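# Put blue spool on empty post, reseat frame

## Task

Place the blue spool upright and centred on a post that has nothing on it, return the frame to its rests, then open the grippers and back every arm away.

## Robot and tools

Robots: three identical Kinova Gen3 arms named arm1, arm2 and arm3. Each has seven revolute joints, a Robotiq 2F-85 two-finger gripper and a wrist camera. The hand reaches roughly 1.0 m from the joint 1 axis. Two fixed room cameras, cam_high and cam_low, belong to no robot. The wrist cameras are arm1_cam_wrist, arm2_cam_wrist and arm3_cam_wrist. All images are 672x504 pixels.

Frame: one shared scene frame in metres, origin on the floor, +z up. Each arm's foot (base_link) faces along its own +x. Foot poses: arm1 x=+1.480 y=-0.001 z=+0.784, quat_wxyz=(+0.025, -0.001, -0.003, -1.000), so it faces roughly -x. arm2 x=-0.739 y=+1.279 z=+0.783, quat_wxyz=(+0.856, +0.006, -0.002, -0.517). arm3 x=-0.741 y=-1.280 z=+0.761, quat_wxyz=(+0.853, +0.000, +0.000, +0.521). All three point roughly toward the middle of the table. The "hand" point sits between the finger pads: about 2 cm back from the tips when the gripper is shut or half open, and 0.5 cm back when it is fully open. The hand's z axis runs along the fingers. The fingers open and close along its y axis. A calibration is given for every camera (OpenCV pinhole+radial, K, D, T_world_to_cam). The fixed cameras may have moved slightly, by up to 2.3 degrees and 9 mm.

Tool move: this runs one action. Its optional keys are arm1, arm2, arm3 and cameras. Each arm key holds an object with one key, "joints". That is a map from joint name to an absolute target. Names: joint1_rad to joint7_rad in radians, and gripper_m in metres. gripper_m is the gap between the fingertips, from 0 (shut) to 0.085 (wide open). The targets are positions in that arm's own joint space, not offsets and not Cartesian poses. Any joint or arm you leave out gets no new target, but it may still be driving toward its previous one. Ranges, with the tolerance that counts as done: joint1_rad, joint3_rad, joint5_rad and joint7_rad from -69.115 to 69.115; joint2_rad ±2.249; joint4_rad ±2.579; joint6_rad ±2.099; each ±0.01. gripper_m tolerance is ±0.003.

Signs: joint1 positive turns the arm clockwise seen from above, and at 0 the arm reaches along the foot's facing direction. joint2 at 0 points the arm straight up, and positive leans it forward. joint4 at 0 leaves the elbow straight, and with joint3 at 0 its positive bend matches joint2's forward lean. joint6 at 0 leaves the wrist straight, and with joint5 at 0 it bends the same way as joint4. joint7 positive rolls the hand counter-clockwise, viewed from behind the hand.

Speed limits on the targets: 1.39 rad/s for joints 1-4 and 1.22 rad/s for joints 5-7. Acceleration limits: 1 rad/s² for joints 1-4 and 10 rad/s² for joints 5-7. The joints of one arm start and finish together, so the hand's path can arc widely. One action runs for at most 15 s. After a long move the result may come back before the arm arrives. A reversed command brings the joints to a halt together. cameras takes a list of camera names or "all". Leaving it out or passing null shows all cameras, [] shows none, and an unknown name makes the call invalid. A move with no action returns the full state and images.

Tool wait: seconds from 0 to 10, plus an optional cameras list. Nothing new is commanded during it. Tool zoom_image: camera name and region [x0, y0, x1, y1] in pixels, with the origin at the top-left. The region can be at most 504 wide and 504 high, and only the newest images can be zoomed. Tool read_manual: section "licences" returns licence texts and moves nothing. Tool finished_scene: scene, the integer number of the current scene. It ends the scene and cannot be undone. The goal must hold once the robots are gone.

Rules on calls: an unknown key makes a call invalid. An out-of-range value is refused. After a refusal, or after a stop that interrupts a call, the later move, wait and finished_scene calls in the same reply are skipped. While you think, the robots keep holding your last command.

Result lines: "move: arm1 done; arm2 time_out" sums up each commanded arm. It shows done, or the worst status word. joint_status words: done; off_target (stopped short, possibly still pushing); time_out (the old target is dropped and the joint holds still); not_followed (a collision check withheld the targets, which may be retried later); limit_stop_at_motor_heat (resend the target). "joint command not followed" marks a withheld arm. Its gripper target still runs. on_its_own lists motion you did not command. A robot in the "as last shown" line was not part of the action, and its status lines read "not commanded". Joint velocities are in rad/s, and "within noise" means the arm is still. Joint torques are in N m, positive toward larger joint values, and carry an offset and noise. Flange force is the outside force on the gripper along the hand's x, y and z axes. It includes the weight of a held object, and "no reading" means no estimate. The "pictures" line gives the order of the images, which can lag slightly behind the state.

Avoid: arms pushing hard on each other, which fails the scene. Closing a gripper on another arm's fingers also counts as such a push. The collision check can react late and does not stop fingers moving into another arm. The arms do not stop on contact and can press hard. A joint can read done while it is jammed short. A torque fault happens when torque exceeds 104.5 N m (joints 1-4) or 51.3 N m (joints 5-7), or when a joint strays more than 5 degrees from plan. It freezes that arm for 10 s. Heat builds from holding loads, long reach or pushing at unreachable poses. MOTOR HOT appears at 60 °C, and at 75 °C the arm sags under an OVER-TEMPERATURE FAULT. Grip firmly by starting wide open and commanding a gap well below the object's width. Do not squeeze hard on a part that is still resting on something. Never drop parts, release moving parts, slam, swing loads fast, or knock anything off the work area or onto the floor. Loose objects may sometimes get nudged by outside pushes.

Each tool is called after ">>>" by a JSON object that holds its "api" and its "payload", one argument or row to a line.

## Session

>>> {"api": "move", "payload": {

}}

>>> {"api": "zoom_image", "payload": {
  "camera": "cam_high",
  "region": [200, 160, 460, 380]
}}

>>> {"api": "zoom_image", "payload": {
  "camera": "cam_low",
  "region": [270, 220, 430, 370]
}}

Scene clock: 0.00 s.
Joint torques (N m): no reading
Motor temperatures (°C): arm1=[31 41 32 29 39 41 39] | arm2=[33 33 31 30 35 46 41] | arm3=[35 33 33 32 37 40 40]
Flange force (N): no reading
Joint velocities: within noise
arm1.joint_positions: joint1_rad=-0.468 joint2_rad=-0.309 joint3_rad=-0.030 joint4_rad=+1.598 joint5_rad=-0.062 joint6_rad=+2.061 joint7_rad=+1.030 gripper_m=+0.085
arm1.joint_status: not commanded
arm1.hand: x=+1.3844 y=-0.0495 z=+1.2533 quat_wxyz=(+0.030, -0.994, -0.014, -0.101) (m; scene frame)
arm2.joint_positions: joint1_rad=-0.509 joint2_rad=-0.310 joint3_rad=-0.054 joint4_rad=+1.512 joint5_rad=-0.069 joint6_rad=+2.040 joint7_rad=+1.580 gripper_m=+0.085
arm2.joint_status: not commanded
arm2.hand: x=-0.6293 y=+1.2064 z=+1.2731 quat_wxyz=(+0.039, -0.242, -0.969, -0.041) (m; scene frame)
arm3.joint_positions: joint1_rad=-0.291 joint2_rad=-0.473 joint3_rad=-0.123 joint4_rad=+1.499 joint5_rad=-0.068 joint6_rad=+2.068 joint7_rad=+1.111 gripper_m=+0.085
arm3.joint_status: not commanded
arm3.hand: x=-0.7407 y=-1.1889 z=+1.2722 quat_wxyz=(-0.011, +0.511, -0.859, -0.018) (m; scene frame)
pictures: arm1_cam_wrist, arm2_cam_wrist, arm3_cam_wrist, cam_high, cam_low
camera_calibration:
arm1_cam_wrist: T_world_to_cam=[[0.0237383, -0.997466, -0.0670681, 0.00405637], [-0.976806, -0.00886153, -0.213941, 1.67238], [0.212805, 0.0705911, -0.974541, 1.07746], [0, 0, 0, 1]] pos_world=[1.4042, -0.0571929, 1.40809]
arm2_cam_wrist: T_world_to_cam=[[0.431509, 0.898089, 0.0850616, -0.9227], [0.900851, -0.42401, -0.093183, 1.24921], [-0.0476196, 0.116837, -0.992009, 1.23991], [0, 0, 0, 1]] pos_world=[-0.668153, 1.21348, 1.4249]
arm3_cam_wrist: T_world_to_cam=[[-0.876981, 0.478166, 0.047548, -0.146964], [0.480249, 0.875528, 0.0530305, 1.38247], [-0.0162722, 0.0693416, -0.99746, 1.49098], [0, 0, 0, 1]] pos_world=[-0.768551, -1.2435, 1.42087]

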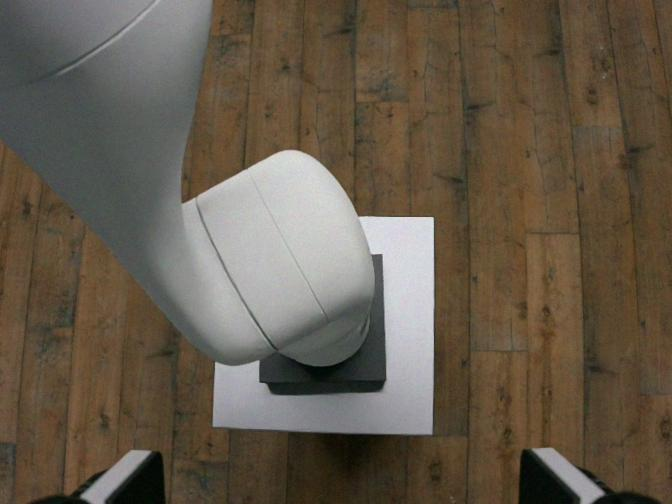

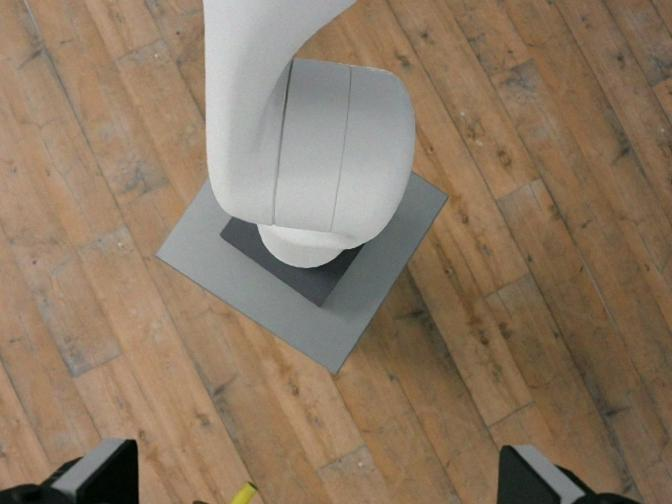

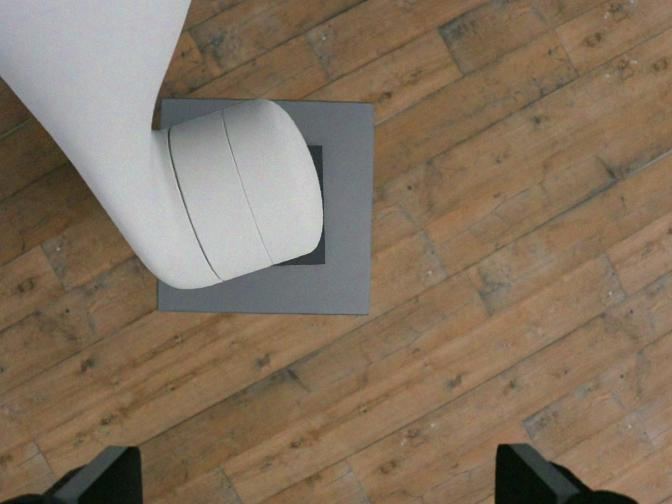

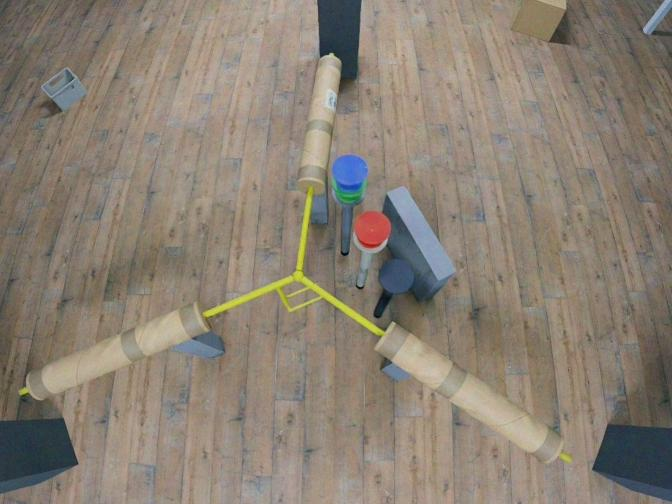

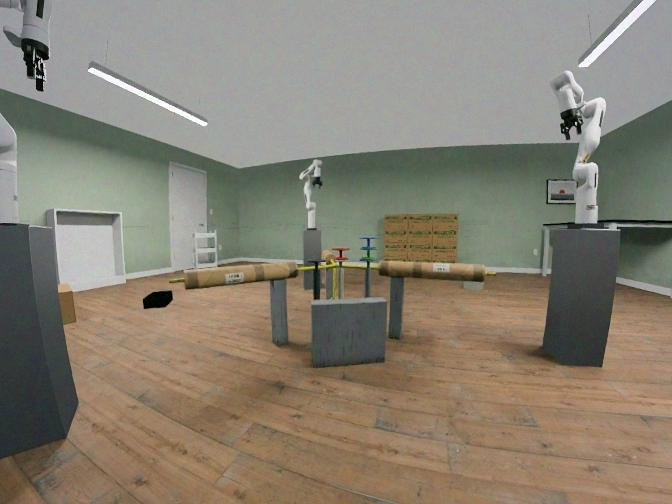

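Scaled by 1.938 from the camera's 672x504 image, which has a finer 960x720 frame.

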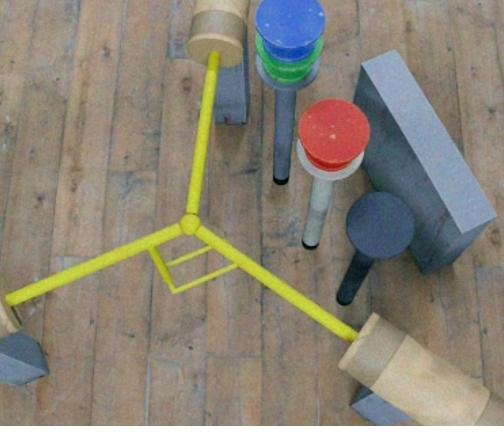

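Scaled by 3.150 from the camera's 672x504 image, which has a finer 960x720 frame.

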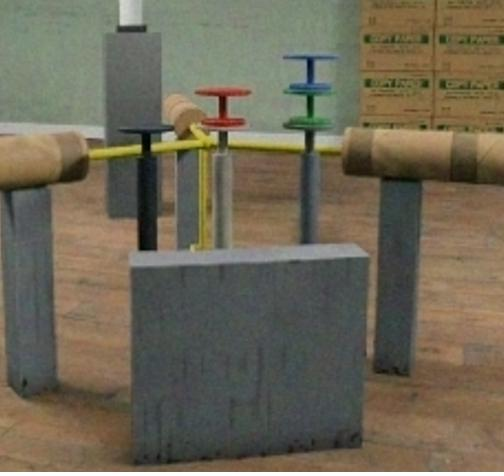

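>>> {"api": "move", "payload": {
  "arm1": {"joints":{"joint1_rad":0.09,"joint2_rad":1.2314,"joint3_rad":0,"joint4_rad":1.5858,"joint5_rad":0,"joint6_rad":0.3244,"joint7_rad":1.5344}},
  "arm2": {"joints":{"joint1_rad":-0.4254,"joint2_rad":1.1898,"joint3_rad":0,"joint4_rad":2.0302,"joint5_rad":0,"joint6_rad":-0.0784,"joint7_rad":1.0949}},
  "arm3": {"joints":{"joint1_rad":-0.2734,"joint2_rad":1.2752,"joint3_rad":0,"joint4_rad":1.2527,"joint5_rad":0,"joint6_rad":0.6137,"joint7_rad":1.1715}}
}}

>>> {"api": "zoom_image", "payload": {
  "camera": "arm1_cam_wrist",
  "region": [170, 250, 510, 504]
}}

>>> {"api": "zoom_image", "payload": {
  "camera": "arm2_cam_wrist",
  "region": [170, 250, 510, 504]
}}

>>> {"api": "zoom_image", "payload": {
  "camera": "arm3_cam_wrist",
  "region": [170, 250, 510, 504]
}}

Scene clock: 106.93 s.
Joint torques (N m): arm1=[-0.08 -21.96 0 -2.14 0.25 0.19 -0.07] | arm2=[-0.81 -16.23 0.8 1.57 -0.47 -0.26 -0.1] | arm3=[1.05 -24.21 0.62 -4.34 -0.24 -0.03 0.04]
Motor temperatures (°C): arm1=[31 39 32 30 39 41 38] | arm2=[33 32 31 30 35 46 41] | arm3=[35 32 33 32 37 40 40]
Flange force (N): arm1=[-1.8 0.6 1.2] | arm2=[-5.0 -0.2 -4.2] | arm3=[-2.7 2.3 0.2]
move: arm1 done; arm2 done; arm3 done
Joint velocities: within noise
arm1.joint_positions: joint1_rad=+0.090 joint2_rad=+1.231 joint3_rad=+0.000 joint4_rad=+1.586 joint5_rad=+0.000 joint6_rad=+0.324 joint7_rad=+1.534 gripper_m=+0.085
arm1.joint_status: all done
arm1.hand: x=+0.9843 y=+0.0431 z=+0.5998 quat_wxyz=(-0.003, -0.999, +0.038, +0.001) (m; scene frame)
arm2.joint_positions: joint1_rad=-0.425 joint2_rad=+1.190 joint3_rad=+0.000 joint4_rad=+2.030 joint5_rad=+0.000 joint6_rad=-0.078 joint7_rad=+1.095 gripper_m=+0.085
arm2.joint_status: all done
arm2.hand: x=-0.4636 y=+1.0364 z=+0.6002 quat_wxyz=(-0.001, -0.538, -0.843, -0.006) (m; scene frame)
arm3.joint_positions: joint1_rad=-0.273 joint2_rad=+1.275 joint3_rad=+0.000 joint4_rad=+1.253 joint5_rad=+0.000 joint6_rad=+0.614 joint7_rad=+1.171 gripper_m=+0.085
arm3.joint_status: all done
arm3.hand: x=-0.5997 y=-0.7137 z=+0.6002 quat_wxyz=(+0.000, +0.466, -0.885, +0.000) (m; scene frame)
pictures: arm1_cam_wrist, arm2_cam_wrist, arm3_cam_wrist, cam_high, cam_low
camera_calibration:
arm1_cam_wrist: T_world_to_cam=[[-0.0888686, -0.996042, -0.00180792, 0.13376], [-0.995962, 0.0888844, -0.0125818, 1.03645], [0.0126927, 0.000682492, -0.999919, 0.734481], [0, 0, 0, 1]] pos_world=[1.03483, 0.0406057, 0.747704]
arm2_cam_wrist: T_world_to_cam=[[0.88656, 0.461523, 0.031749, -0.0888418], [0.461855, -0.886948, -0.00361523, 1.18776], [0.0264912, 0.0178686, -0.999489, 0.741601], [0, 0, 0, 1]] pos_world=[-0.489453, 1.08123, 0.748337]
arm3_cam_wrist: T_world_to_cam=[[-0.823535, 0.566641, 0.0266189, -0.110872], [0.567105, 0.823512, 0.014834, 0.972067], [-0.0135155, 0.027312, -0.999536, 0.762861], [0, 0, 0, 1]] pos_world=[-0.632261, -0.75852, 0.751038]

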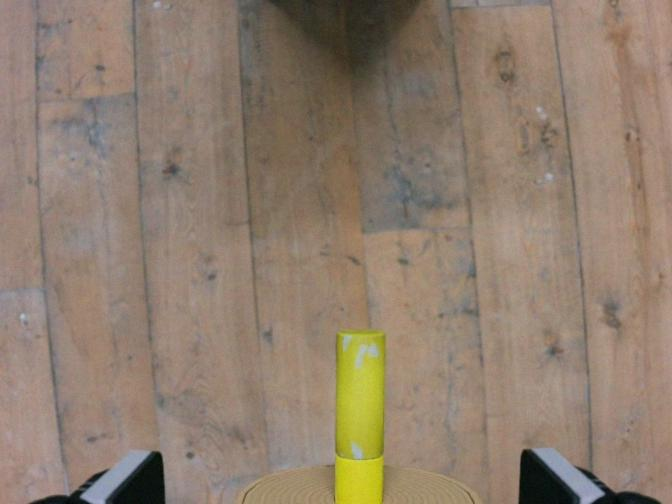

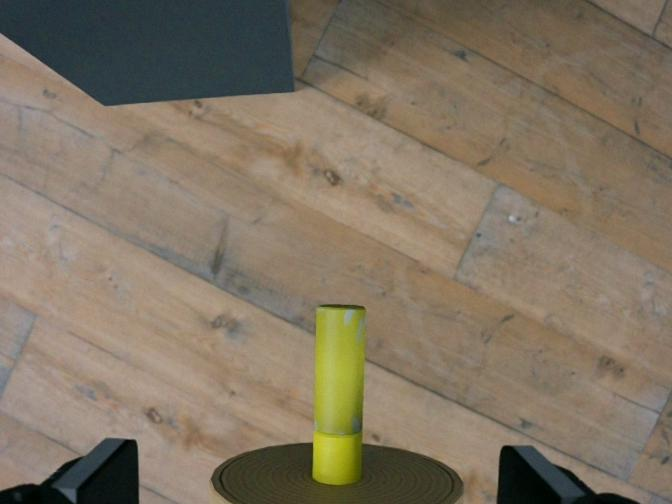

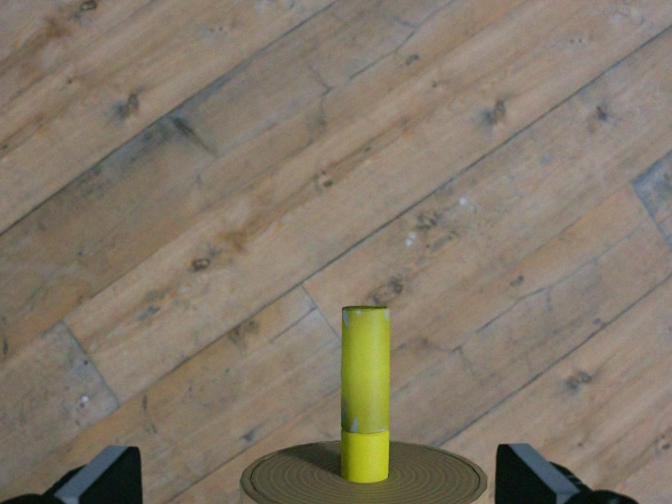

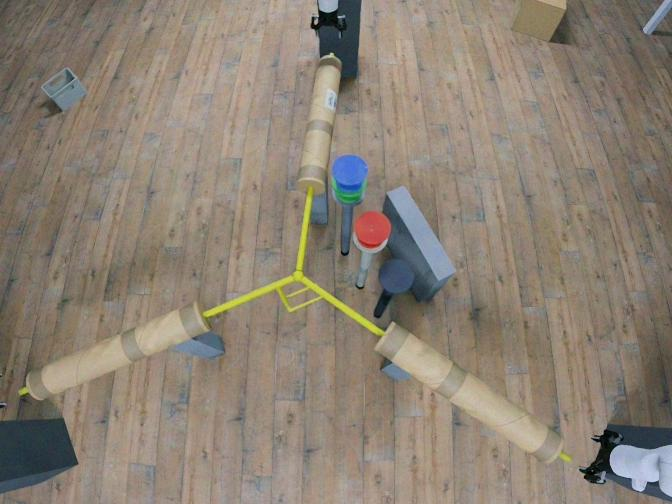

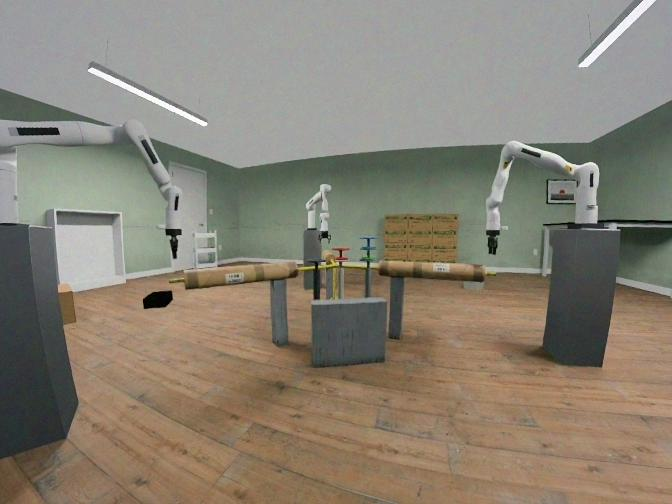

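Scaled by 1.482.

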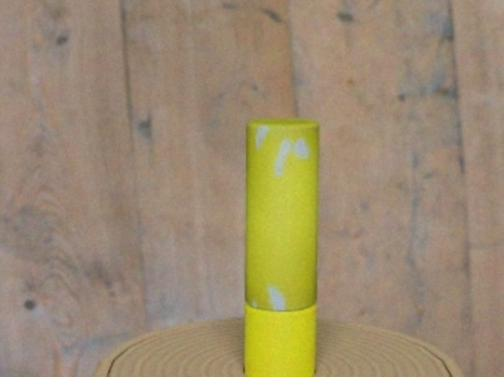

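Scaled by 1.482.

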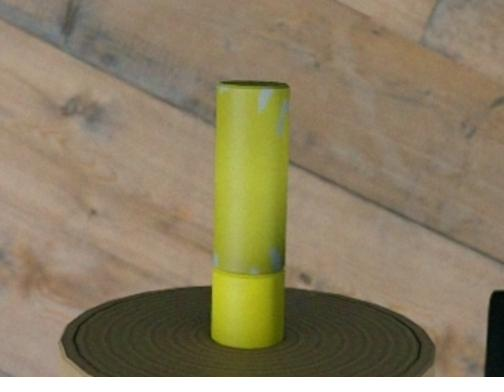

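Scaled by 1.482.

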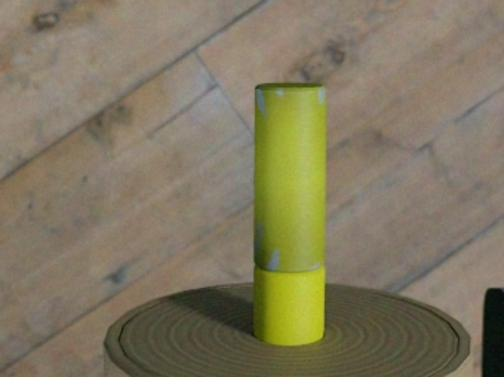

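>>> {"api": "move", "payload": {
  "arm1": {"joints":{"joint1_rad":0.07,"joint2_rad":1.4648,"joint4_rad":1.3990,"joint6_rad":0.2778,"joint7_rad":1.5004}},
  "arm2": {"joints":{"joint1_rad":-0.4503,"joint2_rad":1.4444,"joint4_rad":1.8530,"joint6_rad":-0.1558,"joint7_rad":1.0577}},
  "arm3": {"joints":{"joint1_rad":-0.3054,"joint2_rad":1.5068,"joint4_rad":1.0465,"joint6_rad":0.5883,"joint7_rad":1.1255}},
  "cameras": ["arm1_cam_wrist","arm2_cam_wrist","arm3_cam_wrist"]
}}

>>> {"api": "zoom_image", "payload": {
  "camera": "arm1_cam_wrist",
  "region": [170, 250, 510, 504]
}}

>>> {"api": "zoom_image", "payload": {
  "camera": "arm2_cam_wrist",
  "region": [170, 250, 510, 504]
}}

>>> {"api": "zoom_image", "payload": {
  "camera": "arm3_cam_wrist",
  "region": [170, 250, 510, 504]
}}

Scene clock: 161.40 s.
Joint torques (N m): arm1=[-0.09 -22.55 0.03 -1.76 0.27 0.19 -0.08] | arm2=[-0.95 -16.91 0.85 2.21 -0.46 -0.22 -0.1] | arm3=[1.01 -24.88 0.7 -4.27 -0.16 -0.08 0.1]
Motor temperatures (°C): arm1=[31 40 32 29 39 41 38] | arm2=[33 33 31 29 35 46 41] | arm3=[35 33 33 32 37 40 40]
Flange force (N): arm1=[-1.8 0.6 1.6] | arm2=[-5.1 -0.3 -3.0] | arm3=[-2.6 2.4 0.8]
move: arm1 done; arm2 done; arm3 done
Joint velocities: within noise
arm1.joint_positions: joint1_rad=+0.070 joint2_rad=+1.465 joint3_rad=+0.000 joint4_rad=+1.399 joint5_rad=+0.000 joint6_rad=+0.278 joint7_rad=+1.500 gripper_m=+0.085
arm1.joint_status: all done
arm1.hand: x=+0.9758 y=+0.0329 z=+0.5000 quat_wxyz=(-0.003, -0.999, +0.045, +0.000) (m; scene frame)
arm2.joint_positions: joint1_rad=-0.450 joint2_rad=+1.444 joint3_rad=+0.000 joint4_rad=+1.853 joint5_rad=+0.000 joint6_rad=-0.156 joint7_rad=+1.058 gripper_m=+0.085
arm2.joint_status: all done
arm2.hand: x=-0.4546 y=+1.0425 z=+0.4998 quat_wxyz=(-0.001, -0.544, -0.839, -0.006) (m; scene frame)
arm3.joint_positions: joint1_rad=-0.305 joint2_rad=+1.507 joint3_rad=+0.000 joint4_rad=+1.046 joint5_rad=+0.000 joint6_rad=+0.588 joint7_rad=+1.126 gripper_m=+0.085
arm3.joint_status: all done
arm3.hand: x=-0.6160 y=-0.6988 z=+0.5000 quat_wxyz=(+0.000, +0.460, -0.888, +0.000) (m; scene frame)
pictures: arm1_cam_wrist, arm2_cam_wrist, arm3_cam_wrist
camera_calibration:
arm1_cam_wrist: T_world_to_cam=[[-0.102765, -0.994704, -0.00178724, 0.136146], [-0.99462, 0.102779, -0.0129315, 1.02614], [0.0130467, 0.000448721, -0.999915, 0.634343], [0, 0, 0, 1]] pos_world=[1.02633, 0.0296751, 0.647802]
arm2_cam_wrist: T_world_to_cam=[[0.892175, 0.450578, 0.0316679, -0.082555], [0.450908, -0.892562, -0.00378714, 1.18967], [0.0265592, 0.0176581, -0.999491, 0.641043], [0, 0, 0, 1]] pos_world=[-0.479804, 1.08773, 0.647836]
arm3_cam_wrist: T_world_to_cam=[[-0.81553, 0.578101, 0.0266346, -0.117102], [0.578566, 0.815499, 0.0149041, 0.972111], [-0.0131044, 0.0275646, -0.999534, 0.662517], [0, 0, 0, 1]] pos_world=[-0.649249, -0.74332, 0.650838]

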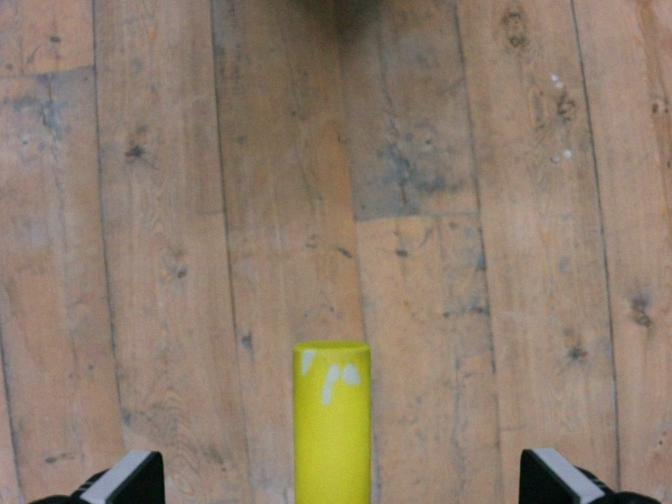

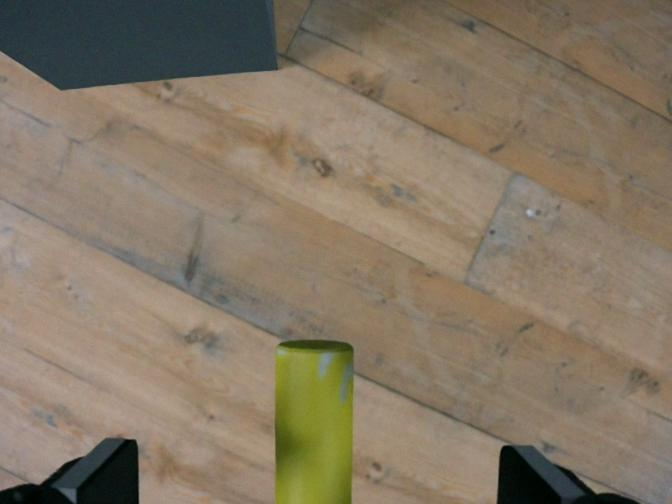

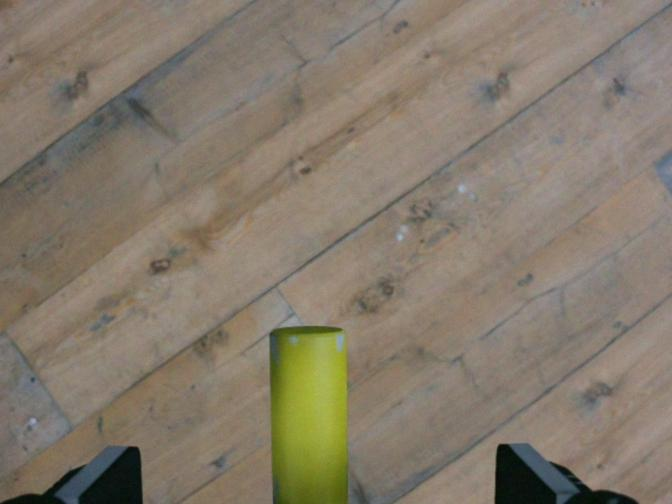

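Scaled by 1.482.

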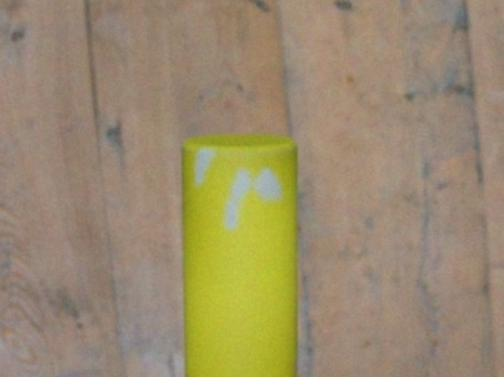

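Scaled by 1.482.

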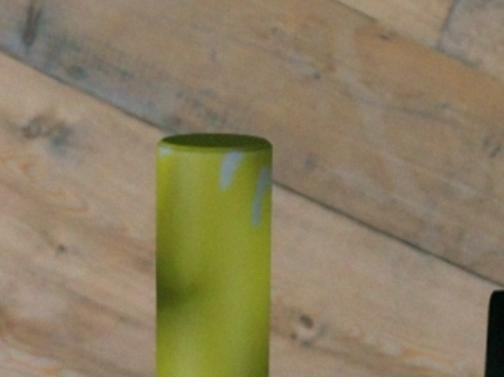

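Scaled by 1.482.

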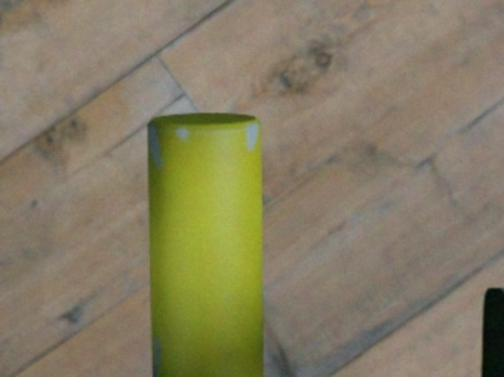

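>>> {"api": "move", "payload": {
  "arm1": {"joints":{"joint1_rad":0.0746,"joint2_rad":1.5278,"joint4_rad":1.3423,"joint6_rad":0.2715,"joint7_rad":1.5130}},
  "arm2": {"joints":{"joint1_rad":-0.4472,"joint2_rad":1.5099,"joint4_rad":1.7960,"joint6_rad":-0.1643,"joint7_rad":1.0528}},
  "arm3": {"joints":{"joint1_rad":-0.3014,"joint2_rad":1.5679,"joint4_rad":0.9927,"joint6_rad":0.5810,"joint7_rad":1.1386}},
  "cameras": ["arm1_cam_wrist","arm2_cam_wrist","arm3_cam_wrist"]
}}

>>> {"api": "zoom_image", "payload": {
  "camera": "arm1_cam_wrist",
  "region": [170, 250, 510, 504]
}}

>>> {"api": "zoom_image", "payload": {
  "camera": "arm2_cam_wrist",
  "region": [170, 250, 510, 504]
}}

>>> {"api": "zoom_image", "payload": {
  "camera": "arm3_cam_wrist",
  "region": [170, 250, 510, 504]
}}

Scene clock: 185.07 s.
Joint torques (N m): arm1=[-0.09 -22.57 0.01 -1.71 0.27 0.21 -0.05] | arm2=[-0.89 -16.92 0.91 2.28 -0.48 -0.25 -0.13] | arm3=[1.06 -24.84 0.53 -4.21 -0.19 -0.07 0.11]
Motor temperatures (°C): arm1=[31 41 32 29 39 41 38] | arm2=[33 33 31 29 35 46 41] | arm3=[35 33 33 32 37 40 40]
Flange force (N): arm1=[-1.7 0.7 1.7] | arm2=[-5.1 -0.1 -2.8] | arm3=[-2.6 2.5 1.0]
move: arm1 done; arm2 done; arm3 done
Joint velocities: within noise
arm1.joint_positions: joint1_rad=+0.075 joint2_rad=+1.528 joint3_rad=+0.000 joint4_rad=+1.342 joint5_rad=+0.000 joint6_rad=+0.271 joint7_rad=+1.513 gripper_m=+0.085
arm1.joint_status: all done
arm1.hand: x=+0.9758 y=+0.0350 z=+0.4730 quat_wxyz=(-0.003, -0.999, +0.041, +0.000) (m; scene frame)
arm2.joint_positions: joint1_rad=-0.447 joint2_rad=+1.510 joint3_rad=+0.000 joint4_rad=+1.796 joint5_rad=+0.000 joint6_rad=-0.164 joint7_rad=+1.053 gripper_m=+0.085
arm2.joint_status: all done
arm2.hand: x=-0.4552 y=+1.0420 z=+0.4728 quat_wxyz=(-0.001, -0.547, -0.837, -0.006) (m; scene frame)
arm3.joint_positions: joint1_rad=-0.301 joint2_rad=+1.568 joint3_rad=+0.000 joint4_rad=+0.993 joint5_rad=+0.000 joint6_rad=+0.581 joint7_rad=+1.139 gripper_m=+0.085
arm3.joint_status: all done
arm3.hand: x=-0.6139 y=-0.7004 z=+0.4730 quat_wxyz=(+0.000, +0.464, -0.886, +0.000) (m; scene frame)
pictures: arm1_cam_wrist, arm2_cam_wrist, arm3_cam_wrist
camera_calibration:
arm1_cam_wrist: T_world_to_cam=[[-0.0948728, -0.995488, -0.00178148, 0.130567], [-0.995407, 0.0948878, -0.0127044, 1.02644], [0.0128161, 0.000567997, -0.999918, 0.60758], [0, 0, 0, 1]] pos_world=[1.02633, 0.0322357, 0.620803]
arm2_cam_wrist: T_world_to_cam=[[0.895736, 0.443458, 0.0316578, -0.0718545], [0.44379, -0.896122, -0.00398132, 1.18989], [0.0266037, 0.0176156, -0.999491, 0.614136], [0, 0, 0, 1]] pos_world=[-0.480037, 1.08733, 0.620836]
arm3_cam_wrist: T_world_to_cam=[[-0.820759, 0.570655, 0.0265963, -0.122137], [0.571119, 0.820733, 0.0148718, 0.971583], [-0.0133417, 0.0273958, -0.999536, 0.635434], [0, 0, 0, 1]] pos_world=[-0.646657, -0.74512, 0.623938]

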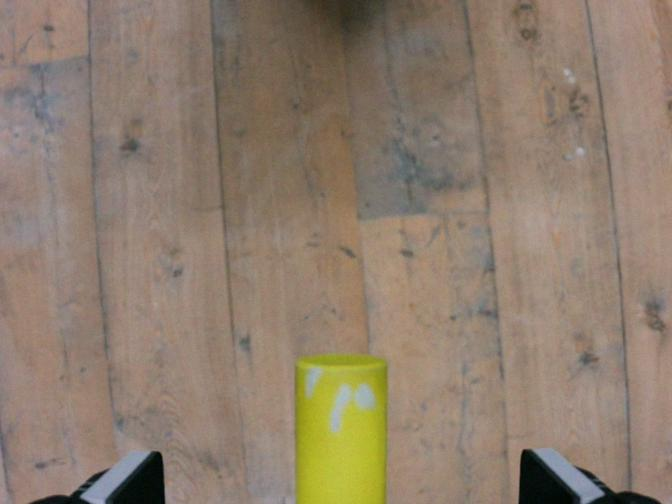

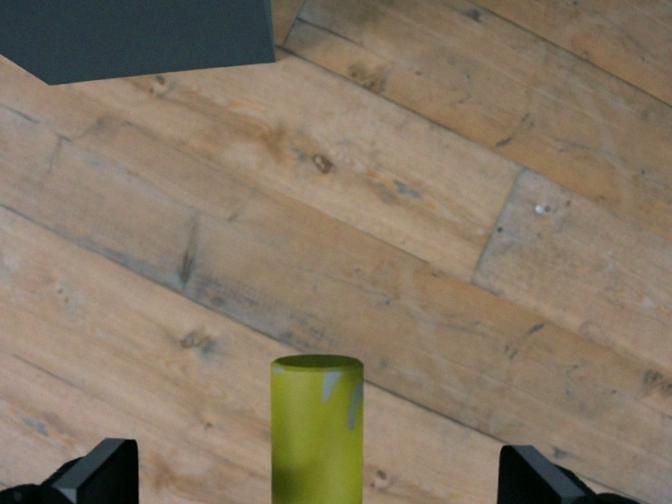

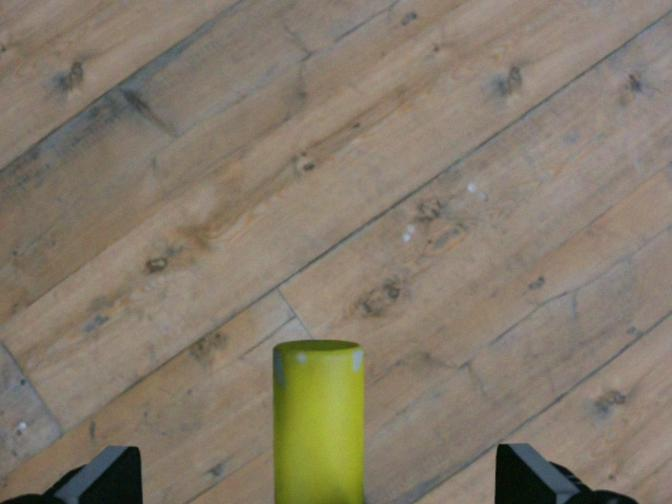

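Scaled by 1.482.

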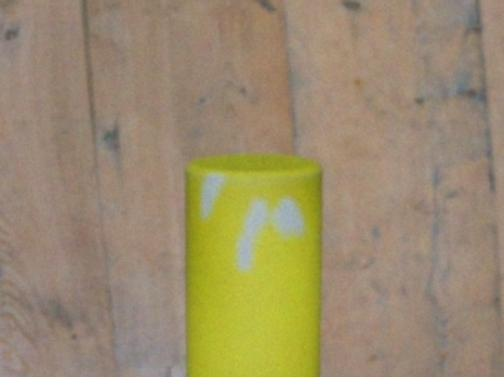

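Scaled by 1.482.

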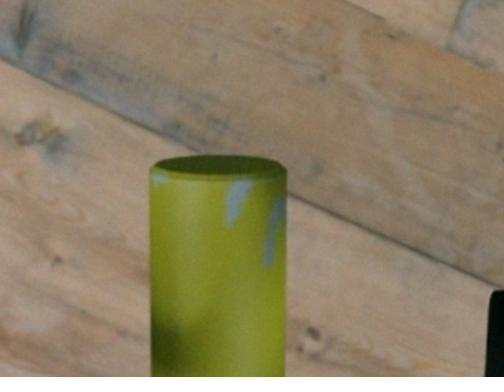

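Scaled by 1.482.

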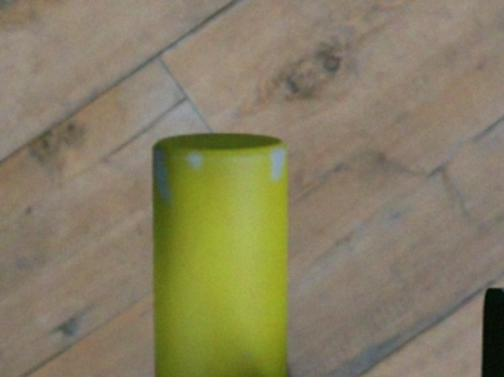

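>>> {"api": "move", "payload": {
  "arm1": {"joints":{"joint1_rad":0.0746,"joint2_rad":1.5918,"joint4_rad":1.2792,"joint6_rad":0.2706,"joint7_rad":1.5130}},
  "arm2": {"joints":{"joint1_rad":-0.4458,"joint2_rad":1.5742,"joint4_rad":1.7339,"joint6_rad":-0.1665,"joint7_rad":1.0542}},
  "arm3": {"joints":{"joint1_rad":-0.3014,"joint2_rad":1.6335,"joint4_rad":0.9239,"joint6_rad":0.5842,"joint7_rad":1.1386}},
  "cameras": ["arm1_cam_wrist","arm2_cam_wrist","arm3_cam_wrist","cam_low"]
}}

Scene clock: 192.17 s.
Joint torques (N m): arm1=[-0.09 -22.51 0.02 -1.69 0.27 0.21 -0.1] | arm2=[-0.82 -16.97 0.85 2.3 -0.44 -0.25 -0.11] | arm3=[1.09 -24.89 0.57 -4.21 -0.2 -0.05 0.01]
Motor temperatures (°C): arm1=[31 41 32 29 39 41 38] | arm2=[33 33 31 29 35 46 41] | arm3=[35 33 33 32 37 40 40]
Flange force (N): arm1=[-1.8 0.6 1.7] | arm2=[-4.9 0.1 -2.5] | arm3=[-3.0 2.5 1.4]
move: arm1 done; arm2 done; arm3 done
Joint velocities: within noise
arm1.joint_positions: joint1_rad=+0.075 joint2_rad=+1.592 joint3_rad=+0.000 joint4_rad=+1.279 joint5_rad=+0.000 joint6_rad=+0.271 joint7_rad=+1.513 gripper_m=+0.085
arm1.joint_status: all done
arm1.hand: x=+0.9758 y=+0.0349 z=+0.4460 quat_wxyz=(-0.003, -0.999, +0.041, +0.000) (m; scene frame)
arm2.joint_positions: joint1_rad=-0.446 joint2_rad=+1.574 joint3_rad=+0.000 joint4_rad=+1.734 joint5_rad=+0.000 joint6_rad=-0.167 joint7_rad=+1.054 gripper_m=+0.085
arm2.joint_status: all done
arm2.hand: x=-0.4551 y=+1.0417 z=+0.4458 quat_wxyz=(-0.001, -0.547, -0.837, -0.006) (m; scene frame)
arm3.joint_positions: joint1_rad=-0.301 joint2_rad=+1.633 joint3_rad=+0.000 joint4_rad=+0.924 joint5_rad=+0.000 joint6_rad=+0.584 joint7_rad=+1.139 gripper_m=+0.085
arm3.joint_status: all done
arm3.hand: x=-0.6138 y=-0.7004 z=+0.4460 quat_wxyz=(+0.000, +0.464, -0.886, +0.000) (m; scene frame)
pictures: arm1_cam_wrist, arm2_cam_wrist, arm3_cam_wrist, cam_low
camera_calibration:
arm1_cam_wrist: T_world_to_cam=[[-0.0947649, -0.995498, -0.00178032, 0.130208], [-0.995417, 0.0947799, -0.0127041, 1.02613], [0.0128157, 0.000568259, -0.999918, 0.580583], [0, 0, 0, 1]] pos_world=[1.02633, 0.0320351, 0.593803]
arm2_cam_wrist: T_world_to_cam=[[0.895733, 0.44346, 0.031703, -0.0709004], [0.443789, -0.896123, -0.0038473, 1.18944], [0.0267036, 0.0175156, -0.99949, 0.587412], [0, 0, 0, 1]] pos_world=[-0.480037, 1.08703, 0.593936]
arm3_cam_wrist: T_world_to_cam=[[-0.820759, 0.570655, 0.0265963, -0.121419], [0.571119, 0.820733, 0.0148718, 0.971985], [-0.0133417, 0.0273958, -0.999536, 0.608447], [0, 0, 0, 1]] pos_world=[-0.646657, -0.74512, 0.596938]

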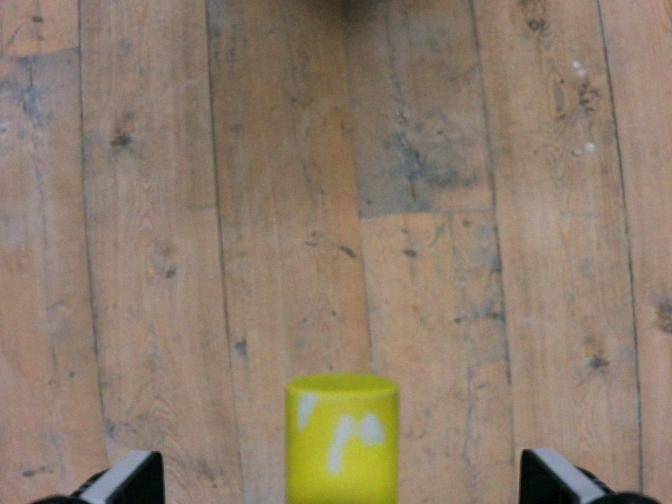

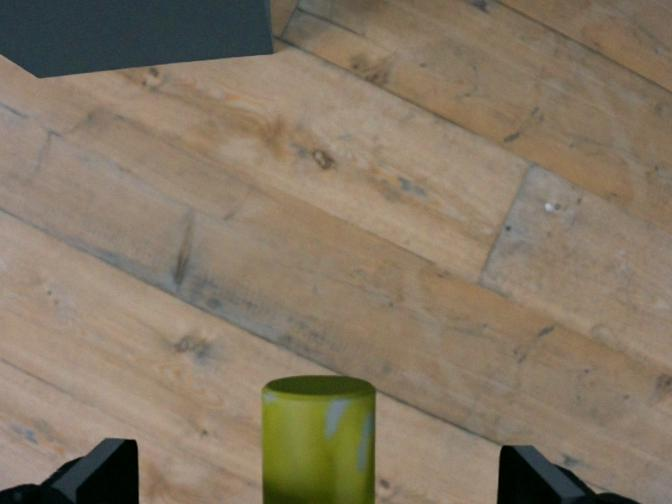

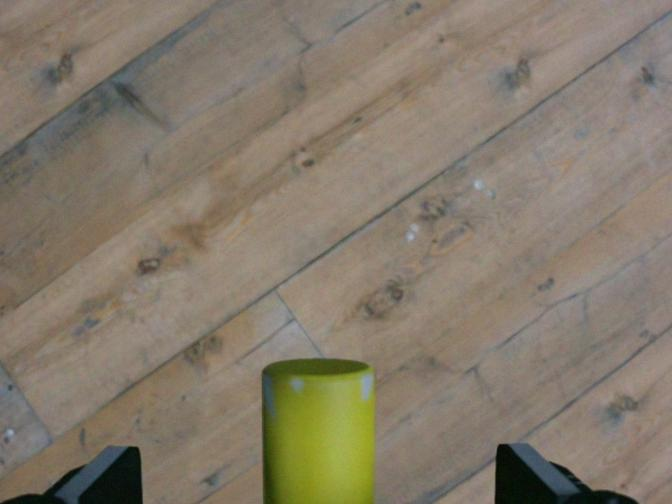

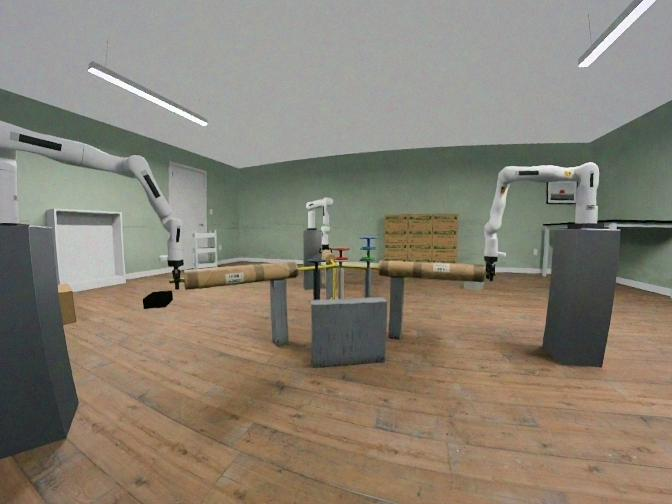

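>>> {"api": "move", "payload": {
  "arm1": {"joints":{"gripper_m":0.03}},
  "arm2": {"joints":{"gripper_m":0.03}},
  "arm3": {"joints":{"gripper_m":0.03}},
  "cameras": ["arm1_cam_wrist","arm2_cam_wrist","arm3_cam_wrist"]
}}

>>> {"api": "move", "payload": {
  "arm1": {"joints":{"gripper_m":0.005}},
  "arm2": {"joints":{"gripper_m":0.005}},
  "arm3": {"joints":{"gripper_m":0.005}},
  "cameras": []
}}

Scene clock: 196.27 s.
Joint torques (N m): arm1=[-0.09 -22.51 0.06 -1.71 0.24 0.23 -0.1] | arm2=[-0.89 -16.99 0.85 2.31 -0.47 -0.27 -0.1] | arm3=[1.08 -24.81 0.52 -4.28 -0.18 -0.08 0.07]
Motor temperatures (°C): arm1=[31 41 32 29 39 41 38] | arm2=[33 33 31 29 35 46 41] | arm3=[35 33 33 32 37 40 40]
Flange force (N): arm1=[-1.6 0.6 1.6] | arm2=[-5.1 -0.1 -2.5] | arm3=[-2.6 2.5 1.1]
move: arm1 done; arm2 done; arm3 done
Joint velocities: within noise
arm1.joint_positions: joint1_rad=+0.075 joint2_rad=+1.592 joint3_rad=+0.000 joint4_rad=+1.279 joint5_rad=+0.000 joint6_rad=+0.271 joint7_rad=+1.513 gripper_m=+0.030
arm1.joint_status: all done
arm1.hand: x=+0.9758 y=+0.0349 z=+0.4460 quat_wxyz=(-0.003, -0.999, +0.041, +0.000) (m; scene frame)
arm2.joint_positions: joint1_rad=-0.446 joint2_rad=+1.574 joint3_rad=+0.000 joint4_rad=+1.734 joint5_rad=+0.000 joint6_rad=-0.167 joint7_rad=+1.054 gripper_m=+0.030
arm2.joint_status: all done
arm2.hand: x=-0.4551 y=+1.0417 z=+0.4458 quat_wxyz=(-0.001, -0.547, -0.837, -0.006) (m; scene frame)
arm3.joint_positions: joint1_rad=-0.301 joint2_rad=+1.633 joint3_rad=+0.000 joint4_rad=+0.924 joint5_rad=+0.000 joint6_rad=+0.584 joint7_rad=+1.139 gripper_m=+0.030
arm3.joint_status: all done
arm3.hand: x=-0.6138 y=-0.7004 z=+0.4460 quat_wxyz=(+0.000, +0.464, -0.886, +0.000) (m; scene frame)
pictures: arm1_cam_wrist, arm2_cam_wrist, arm3_cam_wrist
camera_calibration:
arm1_cam_wrist: T_world_to_cam=[[-0.0947649, -0.995498, -0.00178032, 0.130208], [-0.995417, 0.0947799, -0.0127041, 1.02613], [0.0128157, 0.000568259, -0.999918, 0.580583], [0, 0, 0, 1]] pos_world=[1.02633, 0.0320351, 0.593803]
arm2_cam_wrist: T_world_to_cam=[[0.895733, 0.44346, 0.031703, -0.0709004], [0.443789, -0.896123, -0.0038473, 1.18944], [0.0267036, 0.0175156, -0.99949, 0.587412], [0, 0, 0, 1]] pos_world=[-0.480037, 1.08703, 0.593936]
arm3_cam_wrist: T_world_to_cam=[[-0.820759, 0.570655, 0.0265963, -0.121419], [0.571119, 0.820733, 0.0148718, 0.971985], [-0.0133417, 0.0273958, -0.999536, 0.608447], [0, 0, 0, 1]] pos_world=[-0.646657, -0.74512, 0.596938]

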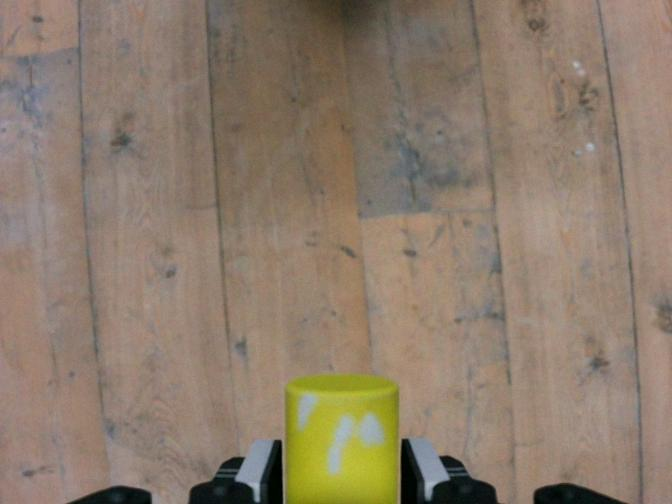

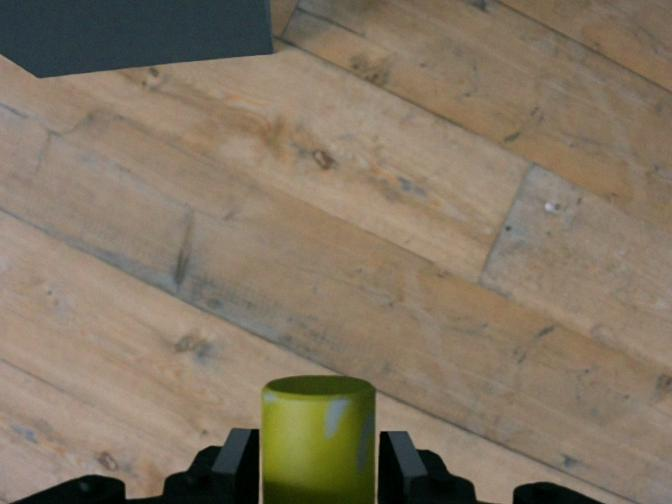

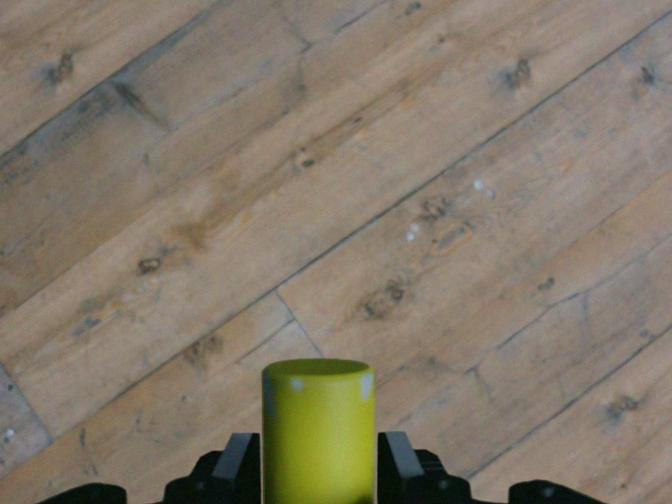

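Scene clock: 196.97 s.
Joint torques (N m): arm1=[-2.26 -22.6 0.13 -2.71 2.55 -0.34 2.2] | arm2=[2.84 -17.13 0.53 1.96 -4.42 -0.41 -3.87] | arm3=[1.33 -24.68 1.28 -3.72 0.45 0.36 0.54]
Motor temperatures (°C): arm1=[31 41 32 29 39 41 38] | arm2=[33 33 31 29 35 46 41] | arm3=[35 33 33 32 37 40 40]
Flange force (N): arm1=[0.4 0.9 -0.6] | arm2=[-4.8 -0.8 -2.9] | arm3=[-3.2 4.0 2.2]
move: arm1 off_target; arm2 off_target; arm3 off_target
Joint velocities: within noise
arm1.joint_positions: joint1_rad=+0.075 joint2_rad=+1.592 joint3_rad=+0.000 joint4_rad=+1.279 joint5_rad=+0.000 joint6_rad=+0.271 joint7_rad=+1.513 gripper_m=+0.016
arm1.joint_status: gripper_m off_target (ended at +0.016, target +0.005)
arm1.hand: x=+0.9758 y=+0.0349 z=+0.4460 quat_wxyz=(-0.003, -0.999, +0.041, +0.000) (m; scene frame)
arm2.joint_positions: joint1_rad=-0.446 joint2_rad=+1.574 joint3_rad=+0.000 joint4_rad=+1.734 joint5_rad=+0.000 joint6_rad=-0.167 joint7_rad=+1.054 gripper_m=+0.016
arm2.joint_status: gripper_m off_target (ended at +0.016, target +0.005)
arm2.hand: x=-0.4551 y=+1.0417 z=+0.4458 quat_wxyz=(-0.001, -0.547, -0.837, -0.006) (m; scene frame)
arm3.joint_positions: joint1_rad=-0.301 joint2_rad=+1.633 joint3_rad=+0.000 joint4_rad=+0.924 joint5_rad=+0.000 joint6_rad=+0.584 joint7_rad=+1.139 gripper_m=+0.016
arm3.joint_status: gripper_m off_target (ended at +0.016, target +0.005)
arm3.hand: x=-0.6138 y=-0.7004 z=+0.4460 quat_wxyz=(+0.000, +0.464, -0.886, +0.000) (m; scene frame)
pictures: none
No camera images: "cameras" was empty.

>>> {"api": "move", "payload": {
  "arm1": {"joints":{"joint1_rad":0.0743,"joint2_rad":1.5278,"joint4_rad":1.3423,"joint6_rad":0.2715,"joint7_rad":1.5127}},
  "arm2": {"joints":{"joint1_rad":-0.4467,"joint2_rad":1.5099,"joint4_rad":1.7960,"joint6_rad":-0.1643,"joint7_rad":1.0533}},
  "arm3": {"joints":{"joint1_rad":-0.3014,"joint2_rad":1.5679,"joint4_rad":0.9927,"joint6_rad":0.5810,"joint7_rad":1.1386}},
  "cameras": []
}}

>>> {"api": "move", "payload": {
  "arm1": {"joints":{"joint1_rad":0.0740,"joint2_rad":1.4648,"joint4_rad":1.3990,"joint6_rad":0.2778,"joint7_rad":1.5124}},
  "arm2": {"joints":{"joint1_rad":-0.4477,"joint2_rad":1.4444,"joint4_rad":1.8530,"joint6_rad":-0.1558,"joint7_rad":1.0523}},
  "arm3": {"joints":{"joint1_rad":-0.3014,"joint2_rad":1.5050,"joint4_rad":1.0521,"joint6_rad":0.5845,"joint7_rad":1.1386}},
  "cameras": ["cam_high","cam_low"]
}}

Scene clock: 239.80 s.
Joint torques (N m): arm1=[-2.2 -24.3 0.12 -1.66 2.5 0.41 2.19] | arm2=[2.44 -17.94 0.19 3.4 -4.39 0.17 -3.84] | arm3=[0.95 -26.25 0.88 -3.57 0.35 0.65 0.54]
Motor temperatures (°C): arm1=[31 42 32 29 39 41 38] | arm2=[33 33 31 29 35 46 41] | arm3=[35 34 33 32 37 40 40]
Flange force (N): arm1=[-2.4 1.0 5.9] | arm2=[-7.2 -0.8 2.2] | arm3=[-5.1 4.1 5.8]
move: arm1 done; arm2 done; arm3 done
Joint velocities: within noise
arm1.joint_positions: joint1_rad=+0.074 joint2_rad=+1.528 joint3_rad=+0.000 joint4_rad=+1.342 joint5_rad=+0.000 joint6_rad=+0.272 joint7_rad=+1.513 gripper_m=+0.016
arm1.joint_status: all done
arm1.hand: x=+0.9759 y=+0.0349 z=+0.4730 quat_wxyz=(-0.003, -0.999, +0.041, +0.000) (m; scene frame)
arm2.joint_positions: joint1_rad=-0.447 joint2_rad=+1.510 joint3_rad=+0.000 joint4_rad=+1.796 joint5_rad=+0.000 joint6_rad=-0.164 joint7_rad=+1.053 gripper_m=+0.016
arm2.joint_status: all done
arm2.hand: x=-0.4553 y=+1.0418 z=+0.4728 quat_wxyz=(-0.001, -0.547, -0.837, -0.006) (m; scene frame)
arm3.joint_positions: joint1_rad=-0.301 joint2_rad=+1.568 joint3_rad=+0.000 joint4_rad=+0.993 joint5_rad=+0.000 joint6_rad=+0.581 joint7_rad=+1.139 gripper_m=+0.016
arm3.joint_status: all done
arm3.hand: x=-0.6139 y=-0.7004 z=+0.4730 quat_wxyz=(+0.000, +0.464, -0.886, +0.000) (m; scene frame)
pictures: none
No camera images: "cameras" was empty.

Scene clock: 240.67 s.
Joint torques (N m): arm1=[-2.12 -24.66 0.04 -2.14 2.53 0.23 2.2] | arm2=[2.45 -18.18 0.55 3 -4.33 -0.01 -3.85] | arm3=[0.9 -26.53 0.95 -3.82 0.43 0.55 0.6]
Motor temperatures (°C): arm1=[31 42 32 29 39 41 38] | arm2=[33 33 31 29 35 46 41] | arm3=[35 34 33 32 37 40 40]
Flange force (N): arm1=[-1.6 1.2 5.7] | arm2=[-6.7 -0.9 1.8] | arm3=[-4.5 3.9 5.6]
move: arm1 done; arm2 done; arm3 done
Joint velocities: within noise
arm1.joint_positions: joint1_rad=+0.074 joint2_rad=+1.465 joint3_rad=+0.000 joint4_rad=+1.399 joint5_rad=+0.000 joint6_rad=+0.278 joint7_rad=+1.512 gripper_m=+0.016
arm1.joint_status: all done
arm1.hand: x=+0.9759 y=+0.0349 z=+0.5000 quat_wxyz=(-0.003, -0.999, +0.041, +0.000) (m; scene frame)
arm2.joint_positions: joint1_rad=-0.448 joint2_rad=+1.444 joint3_rad=+0.000 joint4_rad=+1.853 joint5_rad=+0.000 joint6_rad=-0.156 joint7_rad=+1.052 gripper_m=+0.016
arm2.joint_status: all done
arm2.hand: x=-0.4552 y=+1.0418 z=+0.4998 quat_wxyz=(-0.001, -0.547, -0.837, -0.006) (m; scene frame)
arm3.joint_positions: joint1_rad=-0.301 joint2_rad=+1.505 joint3_rad=+0.000 joint4_rad=+1.052 joint5_rad=+0.000 joint6_rad=+0.584 joint7_rad=+1.139 gripper_m=+0.016
arm3.joint_status: all done
arm3.hand: x=-0.6139 y=-0.7003 z=+0.5001 quat_wxyz=(+0.000, +0.464, -0.886, +0.000) (m; scene frame)
pictures: cam_high, cam_low

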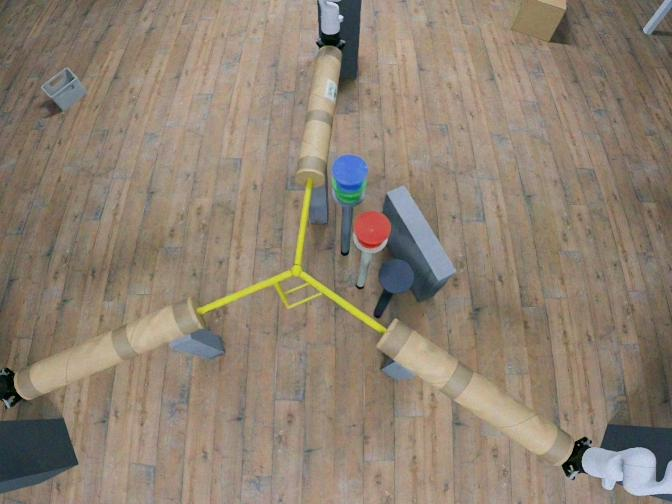

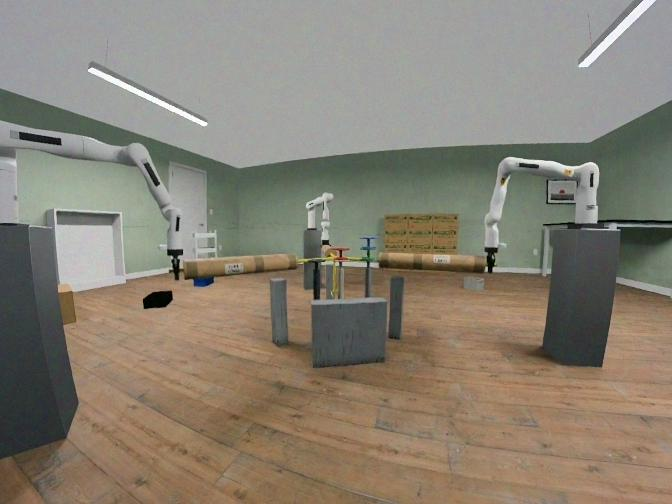

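>>> {"api": "move", "payload": {
  "arm1": {"joints":{"joint7_rad":1.5024}},
  "arm2": {"joints":{"joint7_rad":1.0673}},
  "cameras": []
}}

Scene clock: 244.27 s.
Joint torques (N m): arm1=[0.65 -24.18 -0.73 -1.57 -1.36 0.47 -1.58] | arm2=[-1.2 -17.53 1 3.71 -0.04 0.35 0.28] | arm3=[1.09 -27.83 1.17 -5.28 0.54 -0.06 0.63]
Motor temperatures (°C): arm1=[31 42 32 29 39 41 38] | arm2=[33 33 31 29 35 46 41] | arm3=[35 34 33 32 37 40 40]
Flange force (N): arm1=[-2.8 -0.9 5.8] | arm2=[-6.9 1.0 1.8] | arm3=[-1.3 3.0 5.5]
move: arm1 done; arm2 done
Joint velocities: within noise
arm1.joint_positions: joint1_rad=+0.074 joint2_rad=+1.465 joint3_rad=+0.000 joint4_rad=+1.399 joint5_rad=+0.000 joint6_rad=+0.278 joint7_rad=+1.502 gripper_m=+0.016
arm1.joint_status: all done
arm1.hand: x=+0.9759 y=+0.0349 z=+0.5000 quat_wxyz=(-0.003, -0.999, +0.046, +0.000) (m; scene frame)
arm2.joint_positions: joint1_rad=-0.448 joint2_rad=+1.444 joint3_rad=+0.000 joint4_rad=+1.853 joint5_rad=+0.000 joint6_rad=-0.156 joint7_rad=+1.067 gripper_m=+0.016
arm2.joint_status: all done
arm2.hand: x=-0.4552 y=+1.0418 z=+0.4998 quat_wxyz=(-0.001, -0.541, -0.841, -0.006) (m; scene frame)
arm3.joint_positions: joint1_rad=-0.301 joint2_rad=+1.505 joint3_rad=+0.000 joint4_rad=+1.052 joint5_rad=+0.000 joint6_rad=+0.585 joint7_rad=+1.139 gripper_m=+0.016
arm3.joint_status: not commanded
arm3.hand: x=-0.6139 y=-0.7004 z=+0.5001 quat_wxyz=(+0.000, +0.464, -0.886, +0.000) (m; scene frame)
pictures: none
No camera images: "cameras" was empty.


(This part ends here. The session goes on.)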